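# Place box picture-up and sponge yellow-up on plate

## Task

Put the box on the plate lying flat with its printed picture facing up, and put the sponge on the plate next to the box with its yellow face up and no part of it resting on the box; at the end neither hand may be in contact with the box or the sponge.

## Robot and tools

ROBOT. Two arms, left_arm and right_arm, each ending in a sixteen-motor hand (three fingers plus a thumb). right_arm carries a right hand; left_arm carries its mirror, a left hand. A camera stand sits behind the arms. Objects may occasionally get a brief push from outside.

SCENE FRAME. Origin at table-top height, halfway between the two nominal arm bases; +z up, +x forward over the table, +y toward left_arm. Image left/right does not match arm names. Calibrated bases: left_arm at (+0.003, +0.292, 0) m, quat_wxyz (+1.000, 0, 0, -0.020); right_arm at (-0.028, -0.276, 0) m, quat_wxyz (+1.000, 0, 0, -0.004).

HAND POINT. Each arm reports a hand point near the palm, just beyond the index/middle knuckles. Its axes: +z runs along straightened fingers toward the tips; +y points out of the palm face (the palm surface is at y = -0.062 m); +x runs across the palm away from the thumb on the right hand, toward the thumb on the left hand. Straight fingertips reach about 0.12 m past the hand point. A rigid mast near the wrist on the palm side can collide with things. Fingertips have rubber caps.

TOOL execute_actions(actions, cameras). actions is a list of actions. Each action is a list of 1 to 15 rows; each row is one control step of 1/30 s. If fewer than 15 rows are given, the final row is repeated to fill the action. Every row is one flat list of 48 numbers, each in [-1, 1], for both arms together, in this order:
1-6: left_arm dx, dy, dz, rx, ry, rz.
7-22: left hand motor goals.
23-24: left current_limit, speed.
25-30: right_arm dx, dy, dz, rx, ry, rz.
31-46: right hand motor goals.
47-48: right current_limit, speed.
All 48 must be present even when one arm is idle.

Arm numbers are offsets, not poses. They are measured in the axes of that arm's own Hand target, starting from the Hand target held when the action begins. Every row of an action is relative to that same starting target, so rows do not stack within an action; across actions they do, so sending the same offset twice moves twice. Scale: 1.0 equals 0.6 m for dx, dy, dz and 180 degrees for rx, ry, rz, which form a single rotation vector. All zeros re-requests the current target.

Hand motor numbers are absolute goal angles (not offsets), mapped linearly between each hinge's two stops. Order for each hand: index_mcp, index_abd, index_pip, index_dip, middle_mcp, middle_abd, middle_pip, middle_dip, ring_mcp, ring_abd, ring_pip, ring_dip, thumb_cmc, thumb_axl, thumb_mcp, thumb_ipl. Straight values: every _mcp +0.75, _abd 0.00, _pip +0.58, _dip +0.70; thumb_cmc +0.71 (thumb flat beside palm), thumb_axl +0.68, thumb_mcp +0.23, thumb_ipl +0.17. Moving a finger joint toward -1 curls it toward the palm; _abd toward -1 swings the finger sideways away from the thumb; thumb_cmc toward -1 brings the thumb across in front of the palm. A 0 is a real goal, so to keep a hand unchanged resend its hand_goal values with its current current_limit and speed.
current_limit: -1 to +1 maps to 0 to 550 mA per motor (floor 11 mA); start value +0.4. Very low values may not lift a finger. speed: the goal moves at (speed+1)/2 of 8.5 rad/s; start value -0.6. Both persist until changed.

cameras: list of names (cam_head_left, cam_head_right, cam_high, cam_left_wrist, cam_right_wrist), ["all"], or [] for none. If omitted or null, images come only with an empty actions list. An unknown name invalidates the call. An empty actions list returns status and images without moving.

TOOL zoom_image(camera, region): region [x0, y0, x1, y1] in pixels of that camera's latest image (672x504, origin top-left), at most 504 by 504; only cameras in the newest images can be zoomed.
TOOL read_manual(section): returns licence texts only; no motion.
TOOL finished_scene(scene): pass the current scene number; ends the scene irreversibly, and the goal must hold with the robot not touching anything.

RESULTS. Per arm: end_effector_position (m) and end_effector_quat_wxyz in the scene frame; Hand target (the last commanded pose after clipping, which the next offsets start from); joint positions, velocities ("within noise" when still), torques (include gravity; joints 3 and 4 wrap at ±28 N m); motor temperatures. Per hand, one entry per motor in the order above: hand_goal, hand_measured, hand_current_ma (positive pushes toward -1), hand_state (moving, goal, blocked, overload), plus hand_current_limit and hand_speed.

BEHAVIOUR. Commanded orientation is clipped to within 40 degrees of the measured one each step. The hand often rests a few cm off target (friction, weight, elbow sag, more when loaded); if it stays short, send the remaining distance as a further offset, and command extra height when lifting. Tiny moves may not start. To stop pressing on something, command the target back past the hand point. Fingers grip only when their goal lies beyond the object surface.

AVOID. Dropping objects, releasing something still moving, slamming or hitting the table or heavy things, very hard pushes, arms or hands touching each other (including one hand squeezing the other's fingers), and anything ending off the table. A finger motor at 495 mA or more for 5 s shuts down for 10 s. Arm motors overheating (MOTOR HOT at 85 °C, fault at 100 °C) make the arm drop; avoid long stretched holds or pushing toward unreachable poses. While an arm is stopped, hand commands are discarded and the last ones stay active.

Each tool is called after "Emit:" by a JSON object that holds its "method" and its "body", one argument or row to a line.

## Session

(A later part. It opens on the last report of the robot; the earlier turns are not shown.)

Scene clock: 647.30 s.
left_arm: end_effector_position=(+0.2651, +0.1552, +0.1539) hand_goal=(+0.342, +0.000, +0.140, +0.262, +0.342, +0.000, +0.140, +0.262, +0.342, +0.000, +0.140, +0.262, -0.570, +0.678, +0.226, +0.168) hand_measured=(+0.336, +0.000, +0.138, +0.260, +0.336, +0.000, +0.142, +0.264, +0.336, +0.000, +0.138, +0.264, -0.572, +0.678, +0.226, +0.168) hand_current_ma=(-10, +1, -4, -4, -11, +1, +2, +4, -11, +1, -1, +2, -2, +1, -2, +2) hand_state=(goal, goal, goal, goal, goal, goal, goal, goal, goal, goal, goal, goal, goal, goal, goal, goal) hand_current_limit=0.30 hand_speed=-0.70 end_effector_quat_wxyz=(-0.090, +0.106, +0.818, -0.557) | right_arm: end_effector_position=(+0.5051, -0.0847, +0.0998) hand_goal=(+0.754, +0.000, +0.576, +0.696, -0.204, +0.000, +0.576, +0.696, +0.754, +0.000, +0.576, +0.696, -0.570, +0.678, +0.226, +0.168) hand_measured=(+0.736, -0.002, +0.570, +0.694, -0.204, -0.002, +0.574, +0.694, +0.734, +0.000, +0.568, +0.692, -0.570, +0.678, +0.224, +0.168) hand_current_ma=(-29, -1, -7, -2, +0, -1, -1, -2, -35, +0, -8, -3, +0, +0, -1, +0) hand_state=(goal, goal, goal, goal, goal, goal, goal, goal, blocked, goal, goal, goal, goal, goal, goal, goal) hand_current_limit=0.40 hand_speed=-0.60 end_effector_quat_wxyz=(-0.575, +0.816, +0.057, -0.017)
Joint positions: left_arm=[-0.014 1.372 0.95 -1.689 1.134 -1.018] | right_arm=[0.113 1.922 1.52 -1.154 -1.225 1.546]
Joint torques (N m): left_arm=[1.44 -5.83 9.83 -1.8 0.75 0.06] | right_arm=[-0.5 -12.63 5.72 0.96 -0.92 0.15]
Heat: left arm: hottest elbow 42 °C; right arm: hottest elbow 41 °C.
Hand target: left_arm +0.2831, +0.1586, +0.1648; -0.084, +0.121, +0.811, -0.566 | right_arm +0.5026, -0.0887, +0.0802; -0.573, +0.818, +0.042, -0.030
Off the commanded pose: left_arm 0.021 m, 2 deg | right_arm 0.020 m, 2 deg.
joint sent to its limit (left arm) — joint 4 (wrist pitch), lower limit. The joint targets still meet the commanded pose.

Emit:
{"method": "execute_actions", "body": {
  "actions": [
    [[0,0,0,0,0,0,0.342,0,0.139,0.261,0.342,0,0.139,0.261,0.342,0,0.139,0.261,-0.571,0.678,0.226,0.168,0.3,-0.7,-0.0485,0.0013,0.035,0,0,0,0.754,0,0.576,0.696,-0.205,0,0.576,0.696,0.754,0,0.576,0.696,-0.571,0.678,0.226,0.168,0.4,-0.6]]
  ],
  "cameras": ["cam_head_left"]
}}

Emit:
{"method": "zoom_image", "body": {
  "camera": "cam_head_left",
  "region": [360, 210, 480, 330]
}}

Scene clock: 650.97 s.
left_arm: end_effector_position=(+0.2651, +0.1552, +0.1539) hand_goal=(+0.342, +0.000, +0.140, +0.262, +0.342, +0.000, +0.140, +0.262, +0.342, +0.000, +0.140, +0.262, -0.570, +0.678, +0.226, +0.168) hand_measured=(+0.336, +0.000, +0.138, +0.260, +0.336, +0.000, +0.142, +0.264, +0.336, +0.000, +0.138, +0.264, -0.572, +0.678, +0.226, +0.168) hand_current_ma=(-10, +1, -4, -4, -11, +1, +2, +4, -11, +1, -1, +2, -2, +1, -2, +2) hand_state=(goal, goal, goal, goal, goal, goal, goal, goal, goal, goal, goal, goal, goal, goal, goal, goal) hand_current_limit=0.30 hand_speed=-0.70 end_effector_quat_wxyz=(-0.090, +0.106, +0.818, -0.557) | right_arm: end_effector_position=(+0.4882, -0.0814, +0.0818) hand_goal=(+0.754, +0.000, +0.576, +0.696, -0.204, +0.000, +0.576, +0.696, +0.754, +0.000, +0.576, +0.696, -0.570, +0.678, +0.226, +0.168) hand_measured=(+0.738, -0.002, +0.570, +0.694, -0.220, -0.026, +0.566, +0.690, +0.736, +0.000, +0.570, +0.692, -0.570, +0.678, +0.224, +0.168) hand_current_ma=(-24, -1, -5, -2, -26, -39, -12, -7, -31, +0, -6, -2, +0, +0, -1, +0) hand_state=(goal, goal, goal, goal, goal, blocked, goal, goal, goal, goal, goal, goal, goal, goal, goal, goal) hand_current_limit=0.40 hand_speed=-0.60 end_effector_quat_wxyz=(-0.578, +0.814, +0.053, -0.007)
Joint positions: left_arm=[-0.014 1.372 0.95 -1.689 1.134 -1.018] | right_arm=[0.12 1.88 1.4 -0.991 -1.231 1.625]
Joint torques (N m): left_arm=[1.79 -5.89 9.77 -1.87 0.76 0.07] | right_arm=[1.85 -13.86 4.49 0.76 -0.63 0.34]
Heat: left arm: hottest elbow 42 °C; right arm: hottest elbow 41 °C.
Hand target: left_arm +0.2831, +0.1586, +0.1648; -0.084, +0.121, +0.811, -0.566 | right_arm +0.4716, -0.0723, +0.0722; -0.573, +0.818, +0.042, -0.030
Off the commanded pose: left_arm 0.021 m, 2 deg | right_arm 0.021 m, 3 deg.
joint sent to its limit (left arm) — joint 4 (wrist pitch), lower limit. The joint targets still meet the commanded pose.
Images, in order (width x height): cam_head_left 672x504.

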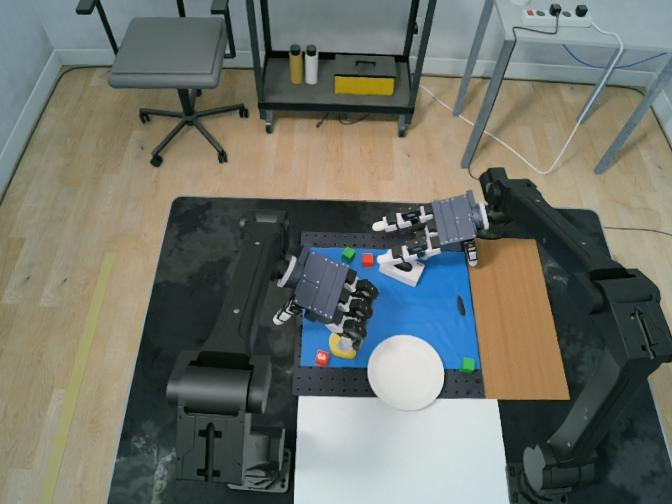

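Scaled by 4.200.

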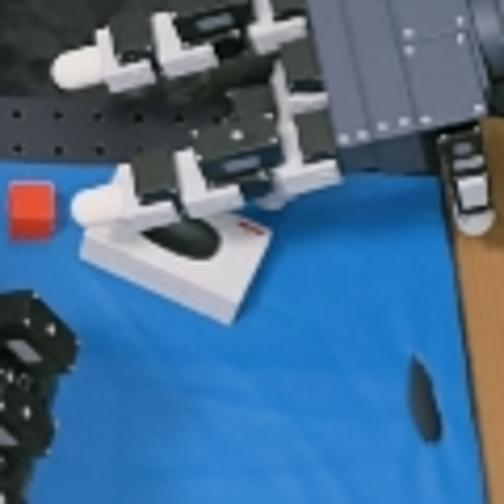

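Emit:
{"method": "execute_actions", "body": {
  "actions": [
    [[0,0,0,0,0,0,0.342,0,0.139,0.261,0.342,0,0.139,0.261,0.342,0,0.139,0.261,-0.571,0.678,0.226,0.168,0.3,-0.7,-0.048,-0.0153,0.0177,0,0,0,0.754,0,0.576,0.696,-0.205,0,0.576,0.696,0.754,0,0.576,0.696,-0.571,0.678,0.226,0.168,0.4,-0.6]]
  ],
  "cameras": ["cam_head_left"]
}}

Emit:
{"method": "zoom_image", "body": {
  "camera": "cam_head_left",
  "region": [360, 210, 480, 330]
}}

Scene clock: 654.37 s.
left_arm: end_effector_position=(+0.2651, +0.1552, +0.1539) hand_goal=(+0.342, +0.000, +0.140, +0.262, +0.342, +0.000, +0.140, +0.262, +0.342, +0.000, +0.140, +0.262, -0.570, +0.678, +0.226, +0.168) hand_measured=(+0.336, +0.000, +0.138, +0.260, +0.336, +0.000, +0.142, +0.264, +0.336, +0.000, +0.138, +0.264, -0.572, +0.678, +0.226, +0.168) hand_current_ma=(-10, +1, -4, -4, -11, +1, +2, +4, -11, +1, -1, +2, -2, +1, -2, +2) hand_state=(goal, goal, goal, goal, goal, goal, goal, goal, goal, goal, goal, goal, goal, goal, goal, goal) hand_current_limit=0.30 hand_speed=-0.70 end_effector_quat_wxyz=(-0.090, +0.106, +0.818, -0.557) | right_arm: end_effector_position=(+0.4571, -0.0702, +0.0819) hand_goal=(+0.754, +0.000, +0.576, +0.696, -0.204, +0.000, +0.576, +0.696, +0.754, +0.000, +0.576, +0.696, -0.570, +0.678, +0.226, +0.168) hand_measured=(+0.738, -0.002, +0.570, +0.694, -0.228, -0.036, +0.562, +0.688, +0.736, +0.000, +0.570, +0.692, -0.570, +0.678, +0.224, +0.168) hand_current_ma=(-24, -1, -5, -2, -45, -60, -21, -10, -31, +0, -6, -2, +0, +0, -1, +0) hand_state=(goal, goal, goal, goal, blocked, blocked, goal, goal, goal, goal, goal, goal, goal, goal, goal, goal) hand_current_limit=0.40 hand_speed=-0.60 end_effector_quat_wxyz=(-0.576, +0.816, +0.051, -0.011)
Joint positions: left_arm=[-0.014 1.372 0.95 -1.689 1.134 -1.018] | right_arm=[0.15 1.805 1.287 -0.888 -1.222 1.703]
Joint torques (N m): left_arm=[1.85 -6.36 9.8 -1.84 0.76 0.06] | right_arm=[1.61 -13.39 4.64 0.84 -0.83 0.33]
Heat: left arm: hottest elbow 42 °C; right arm: hottest elbow 41 °C.
Hand target: left_arm +0.2831, +0.1586, +0.1648; -0.084, +0.121, +0.811, -0.566 | right_arm +0.4415, -0.0623, +0.0772; -0.573, +0.818, +0.042, -0.030
Off the commanded pose: left_arm 0.021 m, 2 deg | right_arm 0.018 m, 3 deg.
joint sent to its limit (left arm) — joint 4 (wrist pitch), lower limit. The joint targets still meet the commanded pose.
Images, in order (width x height): cam_head_left 672x504.

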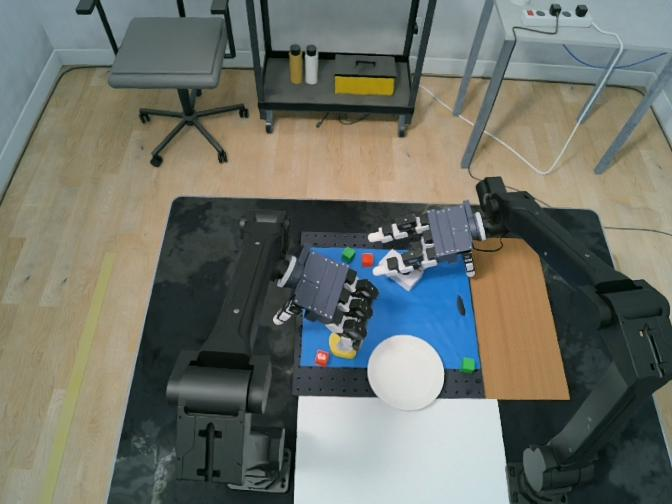

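Scaled by 4.200.

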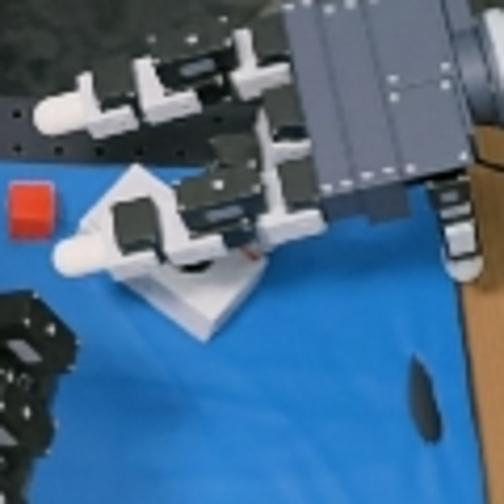

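Emit:
{"method": "execute_actions", "body": {
  "actions": [
    [[0,0,0,0,0,0,0.342,0,0.139,0.261,0.342,0,0.139,0.261,0.342,0,0.139,0.261,-0.571,0.678,0.226,0.168,0.3,-0.7,-0.048,-0.01,0.0177,0,0,0,0.754,0,0.576,0.696,-0.205,0,0.576,0.696,0.754,0,0.576,0.696,-0.571,0.678,0.226,0.168,0.4,-0.6]]
  ],
  "cameras": ["cam_head_left"]
}}

Emit:
{"method": "zoom_image", "body": {
  "camera": "cam_head_left",
  "region": [360, 210, 480, 330]
}}

Scene clock: 663.47 s.
left_arm: end_effector_position=(+0.2651, +0.1552, +0.1539) hand_goal=(+0.342, +0.000, +0.140, +0.262, +0.342, +0.000, +0.140, +0.262, +0.342, +0.000, +0.140, +0.262, -0.570, +0.678, +0.226, +0.168) hand_measured=(+0.336, +0.000, +0.138, +0.260, +0.336, +0.000, +0.142, +0.264, +0.336, +0.000, +0.138, +0.264, -0.572, +0.678, +0.226, +0.168) hand_current_ma=(-10, +1, -4, -4, -11, +1, +2, +4, -11, +1, -1, +2, -2, +1, -2, +2) hand_state=(goal, goal, goal, goal, goal, goal, goal, goal, goal, goal, goal, goal, goal, goal, goal, goal) hand_current_limit=0.30 hand_speed=-0.70 end_effector_quat_wxyz=(-0.090, +0.106, +0.818, -0.557) | right_arm: end_effector_position=(+0.4253, -0.0601, +0.0822) hand_goal=(+0.754, +0.000, +0.576, +0.696, -0.204, +0.000, +0.576, +0.696, +0.754, +0.000, +0.576, +0.696, -0.570, +0.678, +0.226, +0.168) hand_measured=(+0.738, -0.002, +0.570, +0.694, -0.228, -0.032, +0.562, +0.688, +0.736, +0.000, +0.570, +0.692, -0.570, +0.678, +0.224, +0.168) hand_current_ma=(-24, -1, -5, -2, -43, -52, -20, -10, -31, +0, -6, -2, +0, +0, -1, +0) hand_state=(goal, goal, goal, goal, blocked, blocked, goal, goal, goal, goal, goal, goal, goal, goal, goal, goal) hand_current_limit=0.40 hand_speed=-0.60 end_effector_quat_wxyz=(-0.575, +0.817, +0.048, -0.015)
Joint positions: left_arm=[-0.014 1.372 0.95 -1.689 1.134 -1.018] | right_arm=[0.179 1.73 1.179 -0.785 -1.216 1.789]
Joint torques (N m): left_arm=[1.73 -5.89 9.81 -1.88 0.76 0.07] | right_arm=[1.49 -12.45 4.77 1.02 -0.86 0.29]
Heat: left arm: hottest elbow 43 °C; right arm: hottest elbow 41 °C.
Hand target: left_arm +0.2831, +0.1586, +0.1648; -0.084, +0.121, +0.811, -0.566 | right_arm +0.4118, -0.0533, +0.0794; -0.573, +0.818, +0.042, -0.030
Off the commanded pose: left_arm 0.021 m, 2 deg | right_arm 0.016 m, 2 deg.
joint sent to its limit (left arm) — joint 4 (wrist pitch), lower limit. The joint targets still meet the commanded pose.
Images, in order (width x height): cam_head_left 672x504.

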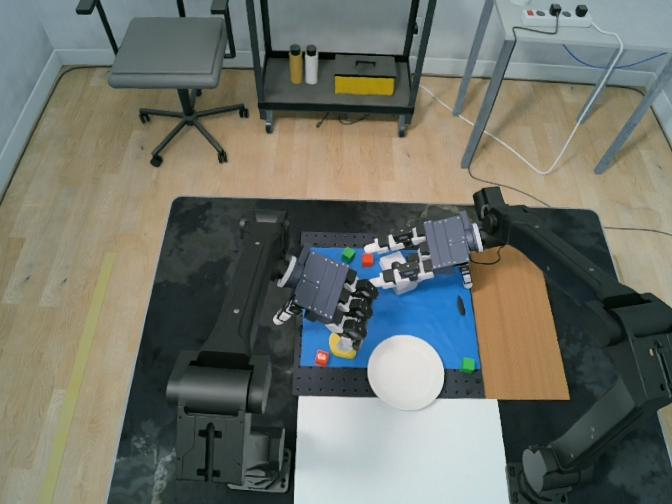

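Scaled by 4.200.

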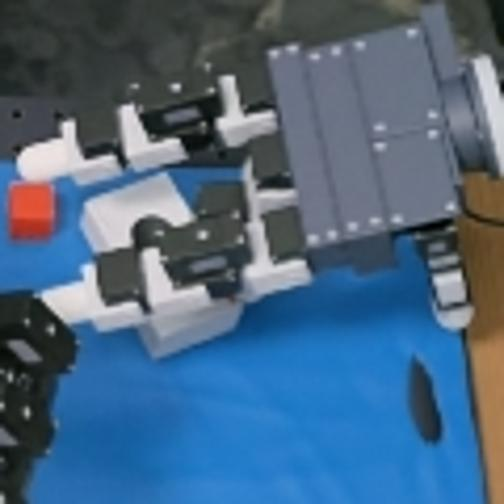

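Emit:
{"method": "execute_actions", "body": {
  "actions": [
    [[0,0,0,0,0,0,0.342,0,0.139,0.261,0.342,0,0.139,0.261,0.342,0,0.139,0.261,-0.571,0.678,0.226,0.168,0.3,-0.7,0.0315,0.007,-0.019,0,0,0,0.754,0,0.576,0.696,-0.205,0,0.576,0.696,0.754,0,0.576,0.696,-0.571,0.678,0.226,0.168,0.4,-0.6]],
    [[0,0,0,0,0,0,0.342,0,0.139,0.261,0.342,0,0.139,0.261,0.342,0,0.139,0.261,-0.571,0.678,0.226,0.168,0.3,-0.7,-0.026,0.007,-0.262,0,0,0,0.754,0,0.576,0.696,0.1,0,0.4,0.5,0.754,0,0.576,0.696,-0.571,0.678,0.226,0.168,0.4,-0.6]]
  ],
  "cameras": ["cam_head_left"]
}}

Emit:
{"method": "zoom_image", "body": {
  "camera": "cam_head_left",
  "region": [350, 230, 450, 330]
}}

Scene clock: 670.43 s.
left_arm: end_effector_position=(+0.2651, +0.1552, +0.1539) hand_goal=(+0.342, +0.000, +0.140, +0.262, +0.342, +0.000, +0.140, +0.262, +0.342, +0.000, +0.140, +0.262, -0.570, +0.678, +0.226, +0.168) hand_measured=(+0.336, +0.000, +0.138, +0.260, +0.336, +0.000, +0.142, +0.264, +0.336, +0.000, +0.138, +0.264, -0.572, +0.678, +0.226, +0.168) hand_current_ma=(-10, +1, -4, -4, -11, +1, +2, +4, -11, +1, -1, +2, -2, +1, -2, +2) hand_state=(goal, goal, goal, goal, goal, goal, goal, goal, goal, goal, goal, goal, goal, goal, goal, goal) hand_current_limit=0.30 hand_speed=-0.70 end_effector_quat_wxyz=(-0.090, +0.106, +0.818, -0.557) | right_arm: end_effector_position=(+0.4177, -0.2148, +0.1263) hand_goal=(+0.754, +0.000, +0.576, +0.696, +0.100, +0.000, +0.400, +0.500, +0.754, +0.000, +0.576, +0.696, -0.570, +0.678, +0.226, +0.168) hand_measured=(+0.740, -0.002, +0.570, +0.694, +0.092, -0.002, +0.402, +0.502, +0.736, +0.000, +0.570, +0.692, -0.570, +0.678, +0.224, +0.168) hand_current_ma=(-23, +0, -5, -2, -10, -2, +1, +2, -29, +0, -6, -2, +0, +0, -2, +0) hand_state=(goal, goal, goal, goal, goal, goal, goal, goal, goal, goal, goal, goal, goal, goal, goal, goal) hand_current_limit=0.40 hand_speed=-0.60 end_effector_quat_wxyz=(-0.564, +0.826, +0.004, -0.006)
Joint positions: left_arm=[-0.014 1.372 0.95 -1.689 1.134 -1.018] | right_arm=[-0.138 1.746 1.329 -1.543 -1.166 1.158]
Joint torques (N m): left_arm=[1.79 -6.01 9.77 -1.85 0.77 0.06] | right_arm=[0.97 -10.05 9.36 -0.75 -0.84 -0.09]
Heat: left arm: hottest elbow 44 °C; right arm: hottest elbow 40 °C.
Hand target: left_arm +0.2831, +0.1586, +0.1648; -0.084, +0.121, +0.811, -0.566 | right_arm +0.4317, -0.2133, +0.1290; -0.573, +0.818, +0.042, -0.030
Off the commanded pose: left_arm 0.021 m, 2 deg | right_arm 0.014 m, 5 deg.
joint sent to its limit (left arm) — joint 4 (wrist pitch), lower limit. The joint targets still meet the commanded pose.
Images, in order (width x height): cam_head_left 672x504.

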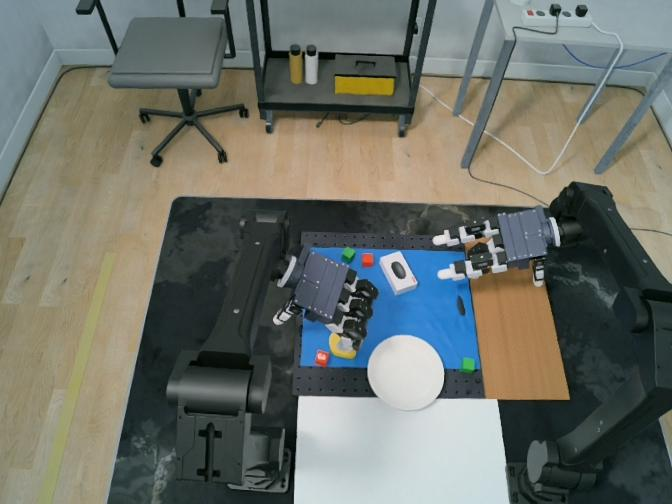

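Scaled by 5.040.

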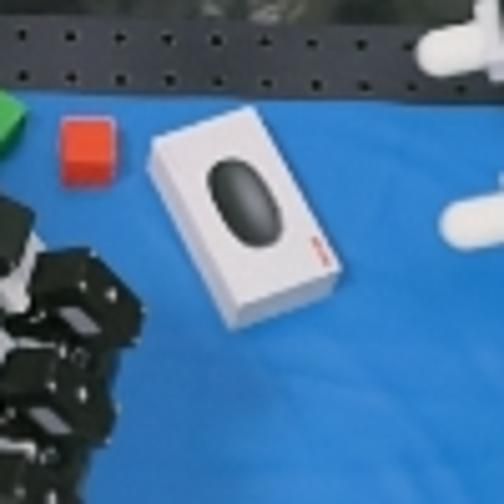

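Emit:
{"method": "execute_actions", "body": {
  "actions": [
    [[0.039,0.0436,-0.12,0,0,0,0.342,0,0.139,0.261,0.342,0,0.139,0.261,0.342,0,0.139,0.261,-0.571,0.678,0.226,0.168,0.3,-0.7,0,0,0,0,-0.0872,-0.0317,0.342,0,0.139,0.261,0.342,0,0.139,0.261,0.342,0,0.139,0.261,-0.571,0.678,0.226,0.168,0.4,-0.6]],
    [[0,0,0,0,0,0,0.342,0,0.139,0.261,0.342,0,0.139,0.261,0.342,0,0.139,0.261,-0.571,0.678,0.226,0.168,0.3,-0.7,0.09,-0.0564,0.1768,0,0,0,0.342,0,0.139,0.261,0.342,0,0.139,0.261,0.342,0,0.139,0.261,-0.571,0.678,0.226,0.168,0.4,-0.6]],
    [[0,0,0,0,0,0,0.342,0,0.139,0.261,0.342,0,0.139,0.261,0.342,0,0.139,0.261,-0.571,0.678,0.226,0.168,0.3,-0.7,0.09,-0.0564,0.1768,0,0,0,0.342,0,0.139,0.261,0.342,0,0.139,0.261,0.342,0,0.139,0.261,-0.571,0.678,0.226,0.168,0.4,-0.6]]
  ],
  "cameras": ["cam_head_left"]
}}

Emit:
{"method": "zoom_image", "body": {
  "camera": "cam_head_left",
  "region": [350, 210, 470, 330]
}}

Scene clock: 689.20 s.
left_arm: end_effector_position=(+0.2760, +0.2343, +0.1551) hand_goal=(+0.342, +0.000, +0.140, +0.262, +0.342, +0.000, +0.140, +0.262, +0.342, +0.000, +0.140, +0.262, -0.570, +0.678, +0.226, +0.168) hand_measured=(+0.338, +0.000, +0.138, +0.260, +0.336, +0.000, +0.142, +0.264, +0.338, +0.000, +0.138, +0.264, -0.572, +0.678, +0.226, +0.168) hand_current_ma=(-10, +1, -3, -4, -11, +1, +2, +4, -10, +1, -1, +2, -2, +1, -2, +2) hand_state=(goal, goal, goal, goal, goal, goal, goal, goal, goal, goal, goal, goal, goal, goal, goal, goal) hand_current_limit=0.30 hand_speed=-0.70 end_effector_quat_wxyz=(-0.031, +0.068, +0.861, -0.503) | right_arm: end_effector_position=(+0.4262, +0.0327, +0.1181) hand_goal=(+0.342, +0.000, +0.140, +0.262, +0.342, +0.000, +0.140, +0.262, +0.342, +0.000, +0.140, +0.262, -0.570, +0.678, +0.226, +0.168) hand_measured=(+0.336, -0.002, +0.142, +0.264, +0.334, -0.002, +0.142, +0.266, +0.336, +0.000, +0.142, +0.264, -0.570, +0.678, +0.224, +0.168) hand_current_ma=(-6, +0, +1, +2, -10, -1, +1, +2, -7, +0, +1, +2, +0, +0, -2, +0) hand_state=(goal, goal, goal, goal, goal, goal, goal, goal, goal, goal, goal, goal, goal, goal, goal, goal) hand_current_limit=0.40 hand_speed=-0.60 end_effector_quat_wxyz=(-0.565, +0.798, +0.163, -0.131)
Joint positions: left_arm=[0.195 1.307 0.95 -1.69 0.985 -0.999] | right_arm=[0.359 1.95 1.602 -1.445 -1.227 1.361]
Joint torques (N m): left_arm=[1.14 -6.77 8.4 -1.69 0.67 0.09] | right_arm=[-0.97 -13.27 9.96 0.49 -0.88 0.16]
Heat: left arm: hottest elbow 45 °C; right arm: hottest elbow 41 °C.
Hand target: left_arm +0.2831, +0.2387, +0.1650; -0.084, +0.121, +0.811, -0.566 | right_arm +0.4458, +0.0335, +0.1200; -0.563, +0.803, +0.160, -0.113
Off the commanded pose: left_arm 0.013 m, 13 deg | right_arm 0.020 m, 2 deg.
joint sent to its limit (left arm) — joint 4 (wrist pitch), lower limit. The joint targets are off in orientation, not in position.
Images, in order (width x height): cam_head_left 672x504.

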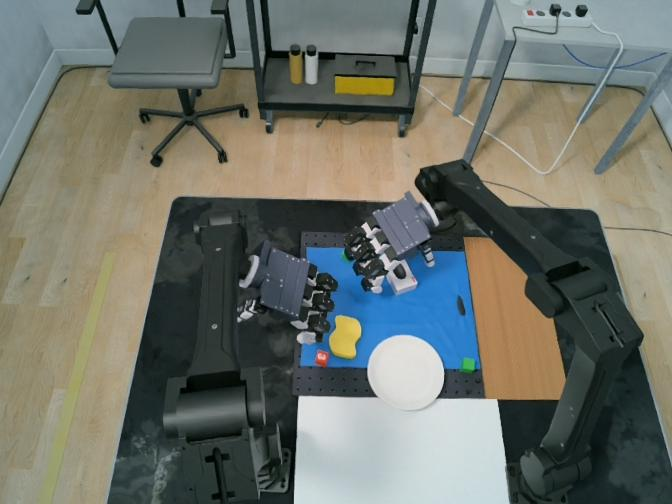

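Scaled by 4.200.

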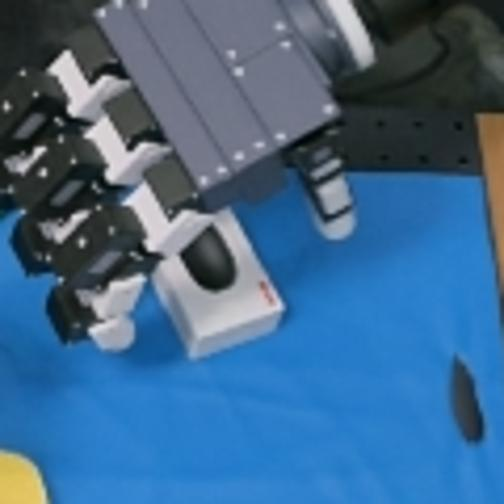

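Emit:
{"method": "execute_actions", "body": {
  "actions": [
    [[0,0,0,0,0,0,0.342,0,0.139,0.261,0.342,0,0.139,0.261,0.342,0,0.139,0.261,-0.571,0.678,0.226,0.168,0.3,-0.7,0.0308,0.0044,-0.0121,0,0,0,0.342,0,0.139,0.261,0.342,0,0.139,0.261,0.754,0,0.576,0.696,-0.571,0.678,0.226,0.168,0.4,-0.6]],
    [[0,0,0,0,0,0,0.342,0,0.139,0.261,0.342,0,0.139,0.261,0.342,0,0.139,0.261,-0.571,0.678,0.226,0.168,0.3,-0.7,0,0.0392,0.0142,0,0,0,0.342,0,0.139,0.261,0.342,0,0.139,0.261,0.754,0,0.576,0.696,-0.571,0.678,0.226,0.168,0.4,-0.6]]
  ],
  "cameras": ["cam_head_left"]
}}

Emit:
{"method": "zoom_image", "body": {
  "camera": "cam_head_left",
  "region": [350, 210, 470, 330]
}}

Scene clock: 694.77 s.
left_arm: end_effector_position=(+0.2760, +0.2343, +0.1551) hand_goal=(+0.342, +0.000, +0.140, +0.262, +0.342, +0.000, +0.140, +0.262, +0.342, +0.000, +0.140, +0.262, -0.570, +0.678, +0.226, +0.168) hand_measured=(+0.338, +0.000, +0.138, +0.260, +0.336, +0.000, +0.142, +0.264, +0.338, +0.000, +0.138, +0.264, -0.572, +0.678, +0.226, +0.168) hand_current_ma=(-10, +1, -3, -4, -11, +1, +2, +4, -10, +1, -1, +2, -2, +1, -2, +2) hand_state=(goal, goal, goal, goal, goal, goal, goal, goal, goal, goal, goal, goal, goal, goal, goal, goal) hand_current_limit=0.30 hand_speed=-0.70 end_effector_quat_wxyz=(-0.031, +0.068, +0.861, -0.503) | right_arm: end_effector_position=(+0.4533, +0.0382, +0.1029) hand_goal=(+0.342, +0.000, +0.140, +0.262, +0.342, +0.000, +0.140, +0.262, +0.754, +0.000, +0.576, +0.696, -0.570, +0.678, +0.226, +0.168) hand_measured=(+0.336, -0.002, +0.142, +0.264, +0.334, -0.002, +0.142, +0.266, +0.732, +0.000, +0.568, +0.692, -0.570, +0.678, +0.224, +0.168) hand_current_ma=(-6, +0, +1, +2, -10, -1, +1, +2, -39, +0, -9, -3, +0, +0, -2, +0) hand_state=(goal, goal, goal, goal, goal, goal, goal, goal, blocked, goal, goal, goal, goal, goal, goal, goal) hand_current_limit=0.40 hand_speed=-0.60 end_effector_quat_wxyz=(-0.563, +0.801, +0.168, -0.117)
Joint positions: left_arm=[0.195 1.307 0.95 -1.69 0.985 -0.999] | right_arm=[0.354 2.01 1.663 -1.405 -1.219 1.377]
Joint torques (N m): left_arm=[1.08 -6.65 8.35 -1.73 0.68 0.08] | right_arm=[-1.26 -13.63 8.17 0.57 -0.91 0.11]
Heat: left arm: hottest elbow 45 °C; right arm: hottest elbow 41 °C.
Hand target: left_arm +0.2831, +0.2387, +0.1650; -0.084, +0.121, +0.811, -0.566 | right_arm +0.4657, +0.0335, +0.0949; -0.563, +0.803, +0.160, -0.113
Off the commanded pose: left_arm 0.013 m, 13 deg | right_arm 0.015 m, 1 deg.
joint sent to its limit (left arm) — joint 4 (wrist pitch), lower limit. The joint targets are off in orientation, not in position.
Images, in order (width x height): cam_head_left 672x504.

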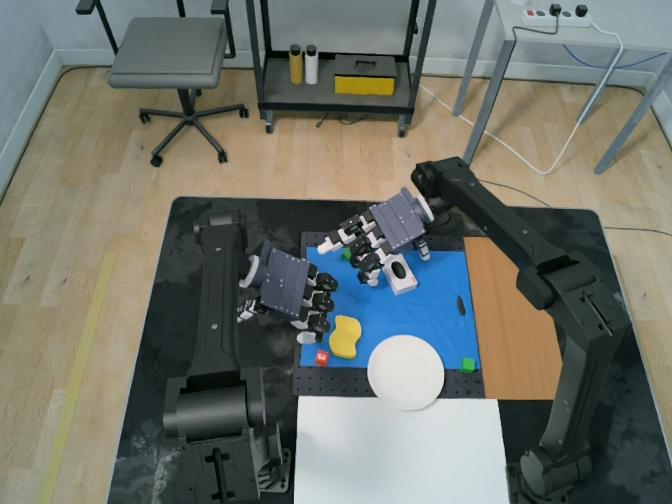

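Scaled by 4.200.

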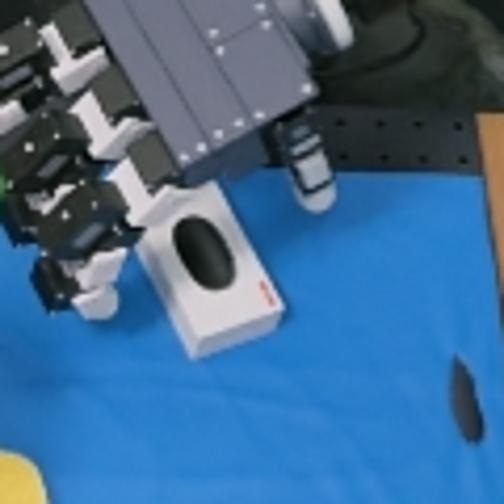

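Emit:
{"method": "execute_actions", "body": {
  "actions": [
    [[0,0,0,0,0,0,0.342,0,0.139,0.261,0.342,0,0.139,0.261,0.342,0,0.139,0.261,-0.571,0.678,0.226,0.168,0.3,-0.7,-0.0335,0.0235,0.0085,0,0,0,0.342,0,0.139,0.261,0.342,0,0.139,0.261,0.754,0,0.576,0.696,-0.571,0.678,0.226,0.168,0.4,-0.6]],
    [[0,0,0,0,0,0,0.342,0,0.139,0.261,0.342,0,0.139,0.261,0.342,0,0.139,0.261,-0.571,0.678,0.226,0.168,0.3,-0.7,0,0.0188,0.0068,0,0,0,0.342,0,0.139,0.261,0.342,0,0.139,0.261,0.754,0,0.576,0.696,-0.571,0.678,0.226,0.168,0.4,-0.6]]
  ],
  "cameras": ["cam_head_left"]
}}

Emit:
{"method": "zoom_image", "body": {
  "camera": "cam_head_left",
  "region": [350, 210, 470, 330]
}}

Scene clock: 704.87 s.
left_arm: end_effector_position=(+0.2760, +0.2343, +0.1551) hand_goal=(+0.342, +0.000, +0.140, +0.262, +0.342, +0.000, +0.140, +0.262, +0.342, +0.000, +0.140, +0.262, -0.570, +0.678, +0.226, +0.168) hand_measured=(+0.338, +0.000, +0.138, +0.260, +0.336, +0.000, +0.142, +0.264, +0.338, +0.000, +0.138, +0.264, -0.572, +0.678, +0.226, +0.168) hand_current_ma=(-10, +1, -3, -4, -11, +1, +2, +4, -10, +1, -1, +2, -2, +1, -2, +2) hand_state=(goal, goal, goal, goal, goal, goal, goal, goal, goal, goal, goal, goal, goal, goal, goal, goal) hand_current_limit=0.30 hand_speed=-0.70 end_effector_quat_wxyz=(-0.031, +0.068, +0.861, -0.503) | right_arm: end_effector_position=(+0.4449, +0.0347, +0.0758) hand_goal=(+0.342, +0.000, +0.140, +0.262, +0.342, +0.000, +0.140, +0.262, +0.754, +0.000, +0.576, +0.696, -0.570, +0.678, +0.226, +0.168) hand_measured=(+0.336, -0.002, +0.142, +0.264, +0.334, -0.002, +0.142, +0.266, +0.734, +0.000, +0.568, +0.692, -0.570, +0.678, +0.224, +0.168) hand_current_ma=(-6, +0, +1, +2, -10, -1, +1, +2, -37, +0, -8, -3, +0, +0, -2, +0) hand_state=(goal, goal, goal, goal, goal, goal, goal, goal, blocked, goal, goal, goal, goal, goal, goal, goal) hand_current_limit=0.40 hand_speed=-0.60 end_effector_quat_wxyz=(-0.563, +0.801, +0.170, -0.114)
Joint positions: left_arm=[0.195 1.307 0.95 -1.69 0.985 -0.999] | right_arm=[0.353 2.01 1.588 -1.322 -1.218 1.377]
Joint torques (N m): left_arm=[1.08 -6.65 8.32 -1.76 0.69 0.08] | right_arm=[-1.38 -14.74 5.37 0.53 -0.96 0.05]
Heat: left arm: hottest elbow 45 °C; right arm: hottest elbow 41 °C.
Hand target: left_arm +0.2831, +0.2387, +0.1650; -0.084, +0.121, +0.811, -0.566 | right_arm +0.4471, +0.0258, +0.0680; -0.563, +0.803, +0.160, -0.113
Off the commanded pose: left_arm 0.013 m, 13 deg | right_arm 0.012 m, 1 deg.
joint sent to its limit (left arm) — joint 4 (wrist pitch), lower limit. The joint targets are off in orientation, not in position.
Images, in order (width x height): cam_head_left 672x504.

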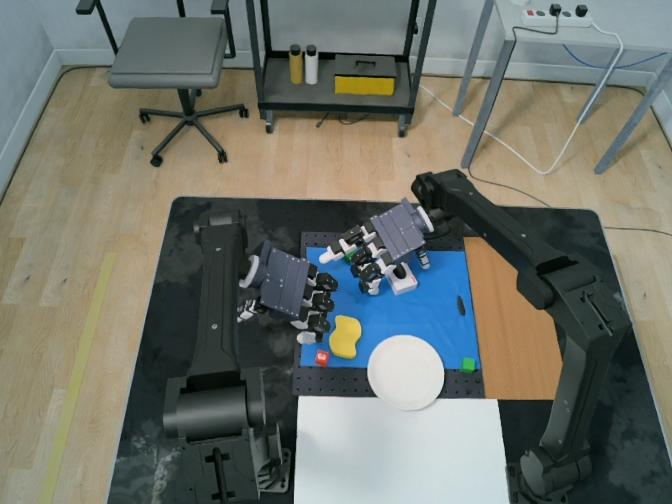

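Scaled by 4.200.

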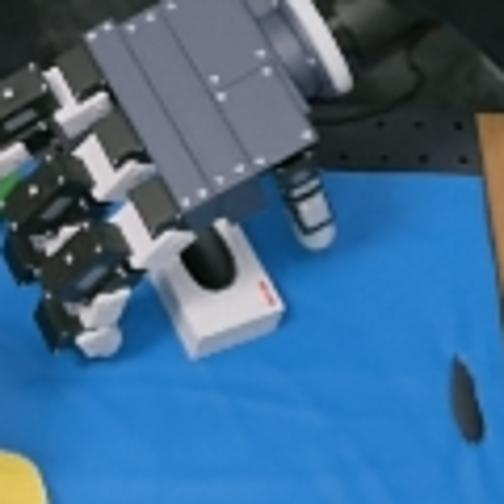

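Emit:
{"method": "execute_actions", "body": {
  "actions": [
    [[0,0,0,0,0,0,0.342,0,0.139,0.261,0.342,0,0.139,0.261,0.342,0,0.139,0.261,-0.571,0.678,0.226,0.168,0.3,-0.7,0,0.0098,-0.0071,0,0,0,0.342,0,0.139,0.261,0.342,0,0.139,0.261,0.754,0,0.576,0.696,-0.571,0.678,0.226,0.168,0.4,-0.6]],
    [[0,0,0,0,0,0,0.342,0,0.139,0.261,0.342,0,0.139,0.261,0.342,0,0.139,0.261,-0.571,0.678,0.226,0.168,0.3,-0.7,0,0,0,0,0,0,0.205,0,-0.007,0.116,0.205,0,-0.007,0.116,0.754,0,0.576,0.696,-0.571,0.678,0.0,0.168,0.3,-0.7]]
  ],
  "cameras": ["cam_head_left"]
}}

Emit:
{"method": "zoom_image", "body": {
  "camera": "cam_head_left",
  "region": [350, 210, 470, 330]
}}

Scene clock: 711.03 s.
left_arm: end_effector_position=(+0.2760, +0.2343, +0.1551) hand_goal=(+0.342, +0.000, +0.140, +0.262, +0.342, +0.000, +0.140, +0.262, +0.342, +0.000, +0.140, +0.262, -0.570, +0.678, +0.226, +0.168) hand_measured=(+0.338, +0.000, +0.138, +0.260, +0.336, +0.000, +0.142, +0.264, +0.338, +0.000, +0.138, +0.264, -0.572, +0.678, +0.226, +0.168) hand_current_ma=(-10, +1, -3, -4, -11, +1, +2, +4, -10, +1, -1, +2, -2, +1, -2, +2) hand_state=(goal, goal, goal, goal, goal, goal, goal, goal, goal, goal, goal, goal, goal, goal, goal, goal) hand_current_limit=0.30 hand_speed=-0.70 end_effector_quat_wxyz=(-0.031, +0.068, +0.861, -0.503) | right_arm: end_effector_position=(+0.4500, +0.0287, +0.0753) hand_goal=(+0.206, +0.000, -0.006, +0.116, +0.206, +0.000, -0.006, +0.116, +0.754, +0.000, +0.576, +0.696, -0.570, +0.678, +0.000, +0.168) hand_measured=(+0.208, -0.002, -0.002, +0.118, +0.204, -0.002, -0.002, +0.120, +0.734, +0.000, +0.568, +0.692, -0.570, +0.678, +0.020, +0.172) hand_current_ma=(+2, +0, +3, +2, -1, -1, +2, +3, -36, +0, -8, -3, +0, +0, +47, +4) hand_state=(goal, goal, goal, goal, goal, goal, goal, goal, blocked, goal, goal, goal, goal, goal, blocked, goal) hand_current_limit=0.30 hand_speed=-0.70 end_effector_quat_wxyz=(-0.564, +0.801, +0.171, -0.106)
Joint positions: left_arm=[0.195 1.307 0.95 -1.69 0.985 -0.999] | right_arm=[0.34 2.01 1.588 -1.323 -1.216 1.361]
Joint torques (N m): left_arm=[1.32 -6.65 8.39 -1.68 0.67 0.1] | right_arm=[-1.14 -14.04 5.71 -0.25 -0.93 -0.08]
Heat: left arm: hottest elbow 45 °C; right arm: hottest elbow 41 °C.
Hand target: left_arm +0.2831, +0.2387, +0.1650; -0.084, +0.121, +0.811, -0.566 | right_arm +0.4495, +0.0202, +0.0639; -0.563, +0.803, +0.160, -0.113
Off the commanded pose: left_arm 0.013 m, 13 deg | right_arm 0.014 m, 2 deg.
joint sent to its limit (left arm) — joint 4 (wrist pitch), lower limit. The joint targets are off in orientation, not in position.
Images, in order (width x height): cam_head_left 672x504.

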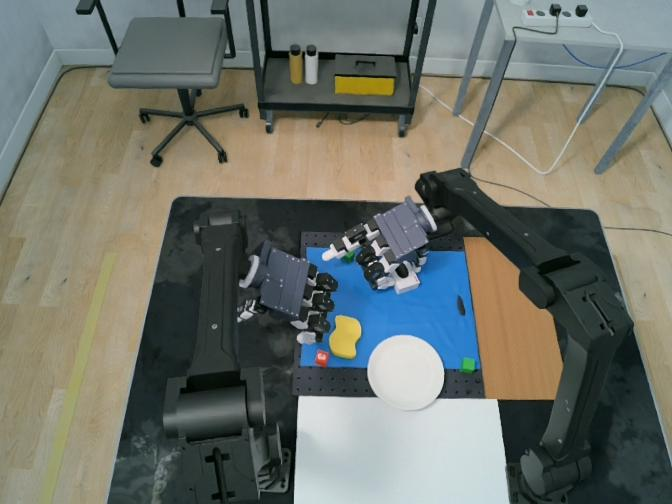

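Scaled by 4.200.

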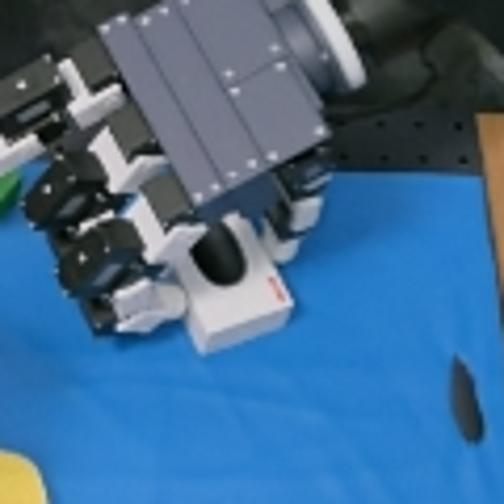

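Emit:
{"method": "execute_actions", "body": {
  "actions": [
    [[0,0,0,0,0,0,0.342,0,0.139,0.261,0.342,0,0.139,0.261,0.342,0,0.139,0.261,-0.571,0.678,0.226,0.168,0.3,-0.7,0,-0.0063,-0.0023,0,0,0,0.123,0,-0.08,0.116,0.123,0,-0.08,0.116,0.754,0,0.576,0.696,-0.571,0.678,-0.13,0.168,0.2,-0.7]],
    [[0,0,0,0,0,0,0.342,0,0.139,0.261,0.342,0,0.139,0.261,0.342,0,0.139,0.261,-0.571,0.678,0.226,0.168,0.3,-0.7,0,-0.047,-0.0171,0,0,0,0.123,0,-0.08,0.116,0.123,0,-0.08,0.116,0.754,0,0.576,0.696,-0.571,0.678,-0.13,0.168,0.2,-0.7]]
  ],
  "cameras": ["cam_head_left","cam_high"]
}}

Emit:
{"method": "zoom_image", "body": {
  "camera": "cam_head_left",
  "region": [350, 210, 470, 330]
}}

Emit:
{"method": "zoom_image", "body": {
  "camera": "cam_high",
  "region": [290, 160, 410, 260]
}}

Scene clock: 718.20 s.
left_arm: end_effector_position=(+0.2760, +0.2343, +0.1551) hand_goal=(+0.342, +0.000, +0.140, +0.262, +0.342, +0.000, +0.140, +0.262, +0.342, +0.000, +0.140, +0.262, -0.570, +0.678, +0.226, +0.168) hand_measured=(+0.338, +0.000, +0.138, +0.260, +0.336, +0.000, +0.142, +0.264, +0.338, +0.000, +0.138, +0.264, -0.572, +0.678, +0.226, +0.168) hand_current_ma=(-10, +1, -3, -4, -11, +1, +2, +4, -10, +1, -1, +2, -2, +1, -2, +2) hand_state=(goal, goal, goal, goal, goal, goal, goal, goal, goal, goal, goal, goal, goal, goal, goal, goal) hand_current_limit=0.30 hand_speed=-0.70 end_effector_quat_wxyz=(-0.031, +0.068, +0.861, -0.503) | right_arm: end_effector_position=(+0.4362, +0.0238, +0.0786) hand_goal=(+0.124, +0.000, -0.080, +0.116, +0.124, +0.000, -0.080, +0.116, +0.754, +0.000, +0.576, +0.696, -0.570, +0.678, -0.130, +0.168) hand_measured=(+0.198, -0.002, -0.028, +0.124, +0.180, -0.002, -0.034, +0.128, +0.734, +0.000, +0.568, +0.692, -0.556, +0.680, +0.018, +0.194) hand_current_ma=(+219, -1, +122, +10, +146, -1, +100, +15, -36, +0, -8, -3, +19, +2, +330, +73) hand_state=(blocked, goal, blocked, goal, blocked, goal, blocked, goal, blocked, goal, goal, goal, goal, goal, blocked, blocked) hand_current_limit=0.20 hand_speed=-0.70 end_effector_quat_wxyz=(-0.560, +0.804, +0.152, -0.134)
Joint positions: left_arm=[0.195 1.307 0.95 -1.69 0.985 -0.999] | right_arm=[0.34 2.01 1.588 -1.393 -1.215 1.358]
Joint torques (N m): left_arm=[1.32 -6.71 8.4 -1.78 0.69 0.08] | right_arm=[-1.26 -16.56 8.35 -0.44 -0.92 -0.03]
Heat: left arm: hottest elbow 45 °C; right arm: hottest elbow 41 °C.
Hand target: left_arm +0.2831, +0.2387, +0.1650; -0.084, +0.121, +0.811, -0.566 | right_arm +0.4496, +0.0202, +0.0979; -0.563, +0.803, +0.160, -0.113
Off the commanded pose: left_arm 0.013 m, 13 deg | right_arm 0.024 m, 3 deg.
joint sent to its limit (left arm) — joint 4 (wrist pitch), lower limit. The joint targets are off in orientation, not in position.
Images, in order (width x height): cam_head_left 672x504, cam_high 672x504.

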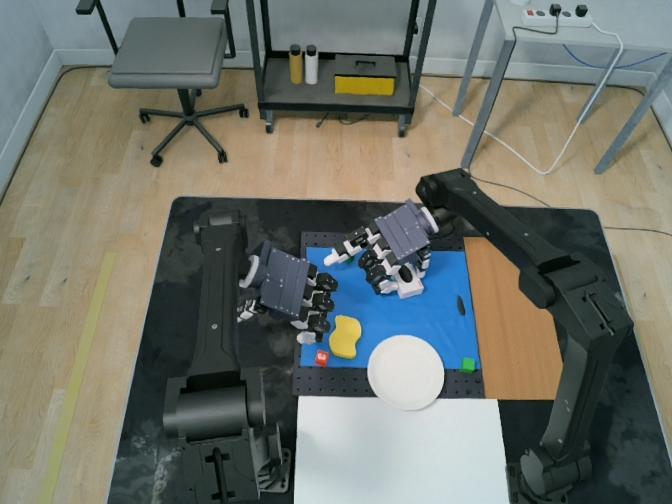

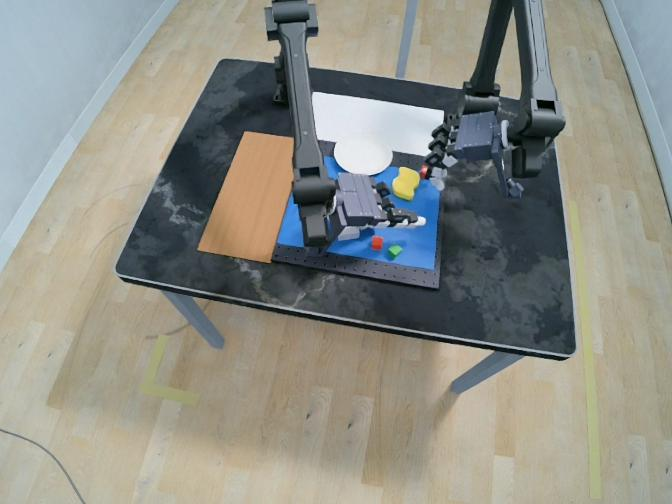

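Scaled by 4.200.

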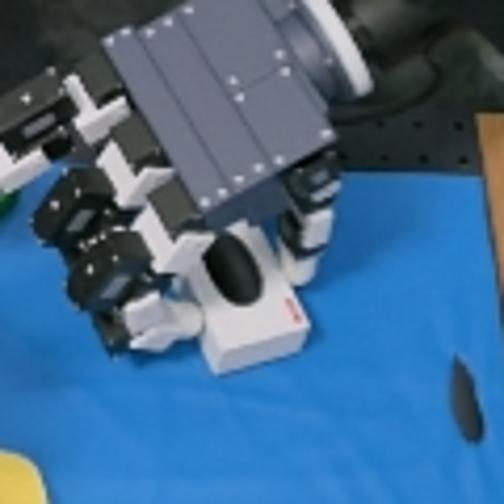

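Scaled by 4.200.

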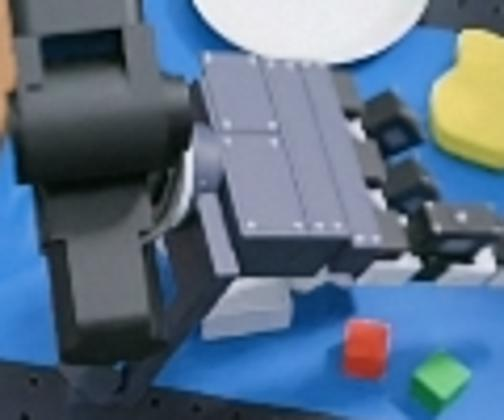

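Emit:
{"method": "execute_actions", "body": {
  "actions": [
    [[0,0,0,0,0,0,0.342,0,0.139,0.261,0.342,0,0.139,0.261,0.342,0,0.139,0.261,-0.571,0.678,0.226,0.168,0.3,-0.7,0,-0.0627,-0.0228,0,0,0,0.123,0,-0.08,0.116,0.123,0,-0.08,0.116,0.754,0,0.576,0.696,-0.571,0.678,-0.13,0.168,0.2,-0.7]]
  ],
  "cameras": ["cam_head_left","cam_high"]
}}

Emit:
{"method": "zoom_image", "body": {
  "camera": "cam_head_left",
  "region": [350, 210, 470, 330]
}}

Scene clock: 722.53 s.
left_arm: end_effector_position=(+0.2760, +0.2343, +0.1551) hand_goal=(+0.342, +0.000, +0.140, +0.262, +0.342, +0.000, +0.140, +0.262, +0.342, +0.000, +0.140, +0.262, -0.570, +0.678, +0.226, +0.168) hand_measured=(+0.338, +0.000, +0.138, +0.260, +0.336, +0.000, +0.142, +0.264, +0.338, +0.000, +0.138, +0.264, -0.572, +0.678, +0.226, +0.168) hand_current_ma=(-10, +1, -3, -4, -11, +1, +2, +4, -10, +1, -1, +2, -2, +1, -2, +2) hand_state=(goal, goal, goal, goal, goal, goal, goal, goal, goal, goal, goal, goal, goal, goal, goal, goal) hand_current_limit=0.30 hand_speed=-0.70 end_effector_quat_wxyz=(-0.031, +0.068, +0.861, -0.503) | right_arm: end_effector_position=(+0.4312, +0.0219, +0.1153) hand_goal=(+0.124, +0.000, -0.080, +0.116, +0.124, +0.000, -0.080, +0.116, +0.754, +0.000, +0.576, +0.696, -0.570, +0.678, -0.130, +0.168) hand_measured=(+0.198, -0.002, -0.028, +0.124, +0.180, -0.002, -0.034, +0.128, +0.734, +0.000, +0.568, +0.692, -0.556, +0.680, +0.018, +0.194) hand_current_ma=(+219, -1, +122, +10, +145, -1, +100, +15, -36, +0, -8, -3, +19, +2, +330, +74) hand_state=(blocked, goal, blocked, goal, blocked, goal, blocked, goal, blocked, goal, goal, goal, goal, goal, blocked, blocked) hand_current_limit=0.20 hand_speed=-0.70 end_effector_quat_wxyz=(-0.559, +0.804, +0.149, -0.138)
Joint positions: left_arm=[0.195 1.307 0.95 -1.69 0.985 -0.999] | right_arm=[0.34 1.967 1.621 -1.481 -1.214 1.358]
Joint torques (N m): left_arm=[1.2 -6.59 8.4 -1.73 0.68 0.07] | right_arm=[-1.2 -15.68 9.98 -0.53 -0.96 0]
Heat: left arm: hottest elbow 45 °C; right arm: hottest elbow 41 °C.
Hand target: left_arm +0.2831, +0.2387, +0.1650; -0.084, +0.121, +0.811, -0.566 | right_arm +0.4496, +0.0202, +0.1380; -0.563, +0.803, +0.160, -0.113
Off the commanded pose: left_arm 0.013 m, 13 deg | right_arm 0.029 m, 3 deg.
joint sent to its limit (left arm) — joint 4 (wrist pitch), lower limit. The joint targets are off in orientation, not in position.
Images, in order (width x height): cam_head_left 672x504, cam_high 672x504.

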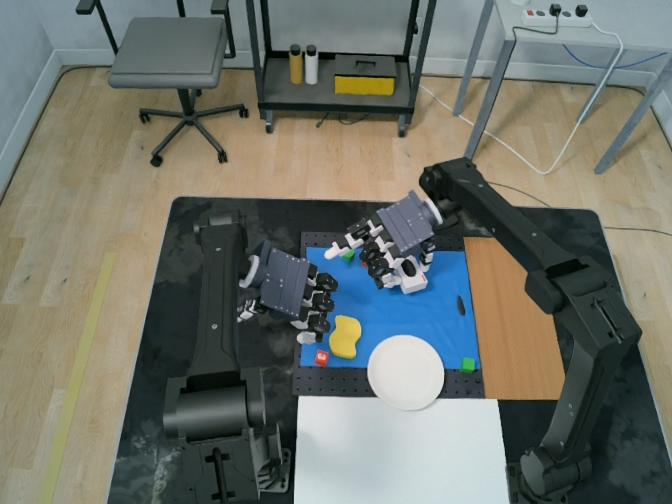

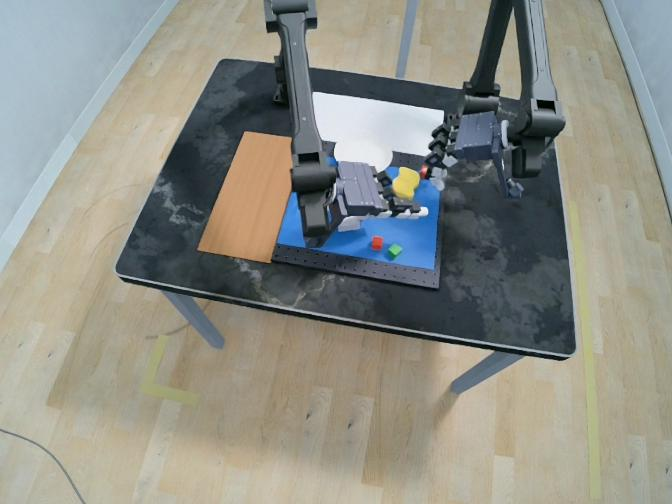

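Scaled by 4.200.

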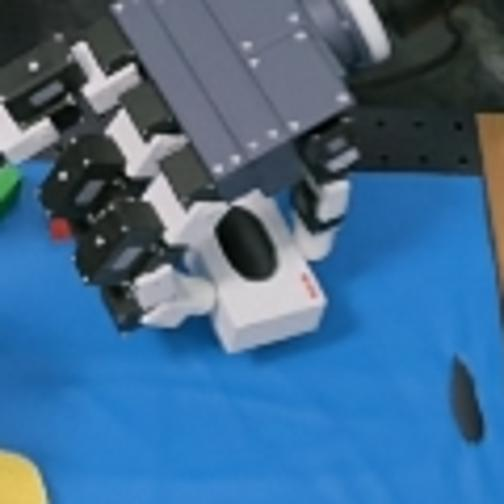

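Emit:
{"method": "zoom_image", "body": {
  "camera": "cam_head_left",
  "region": [360, 325, 450, 415]
}}

Emit:
{"method": "zoom_image", "body": {
  "camera": "cam_high",
  "region": [320, 120, 410, 190]
}}

Scaled by 5.600.

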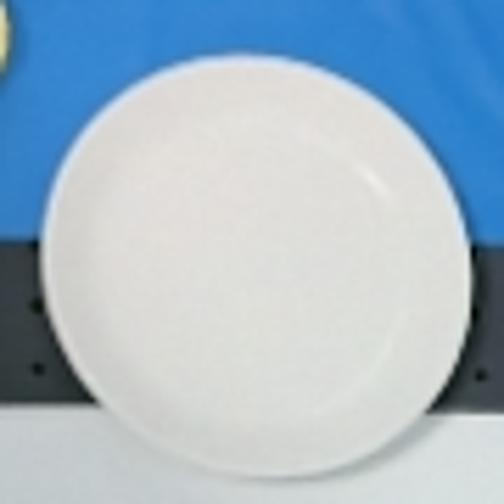

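Scaled by 5.600.

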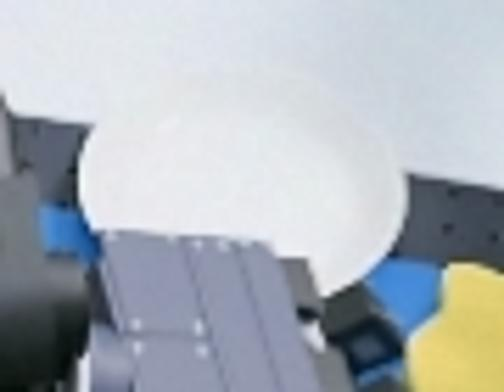

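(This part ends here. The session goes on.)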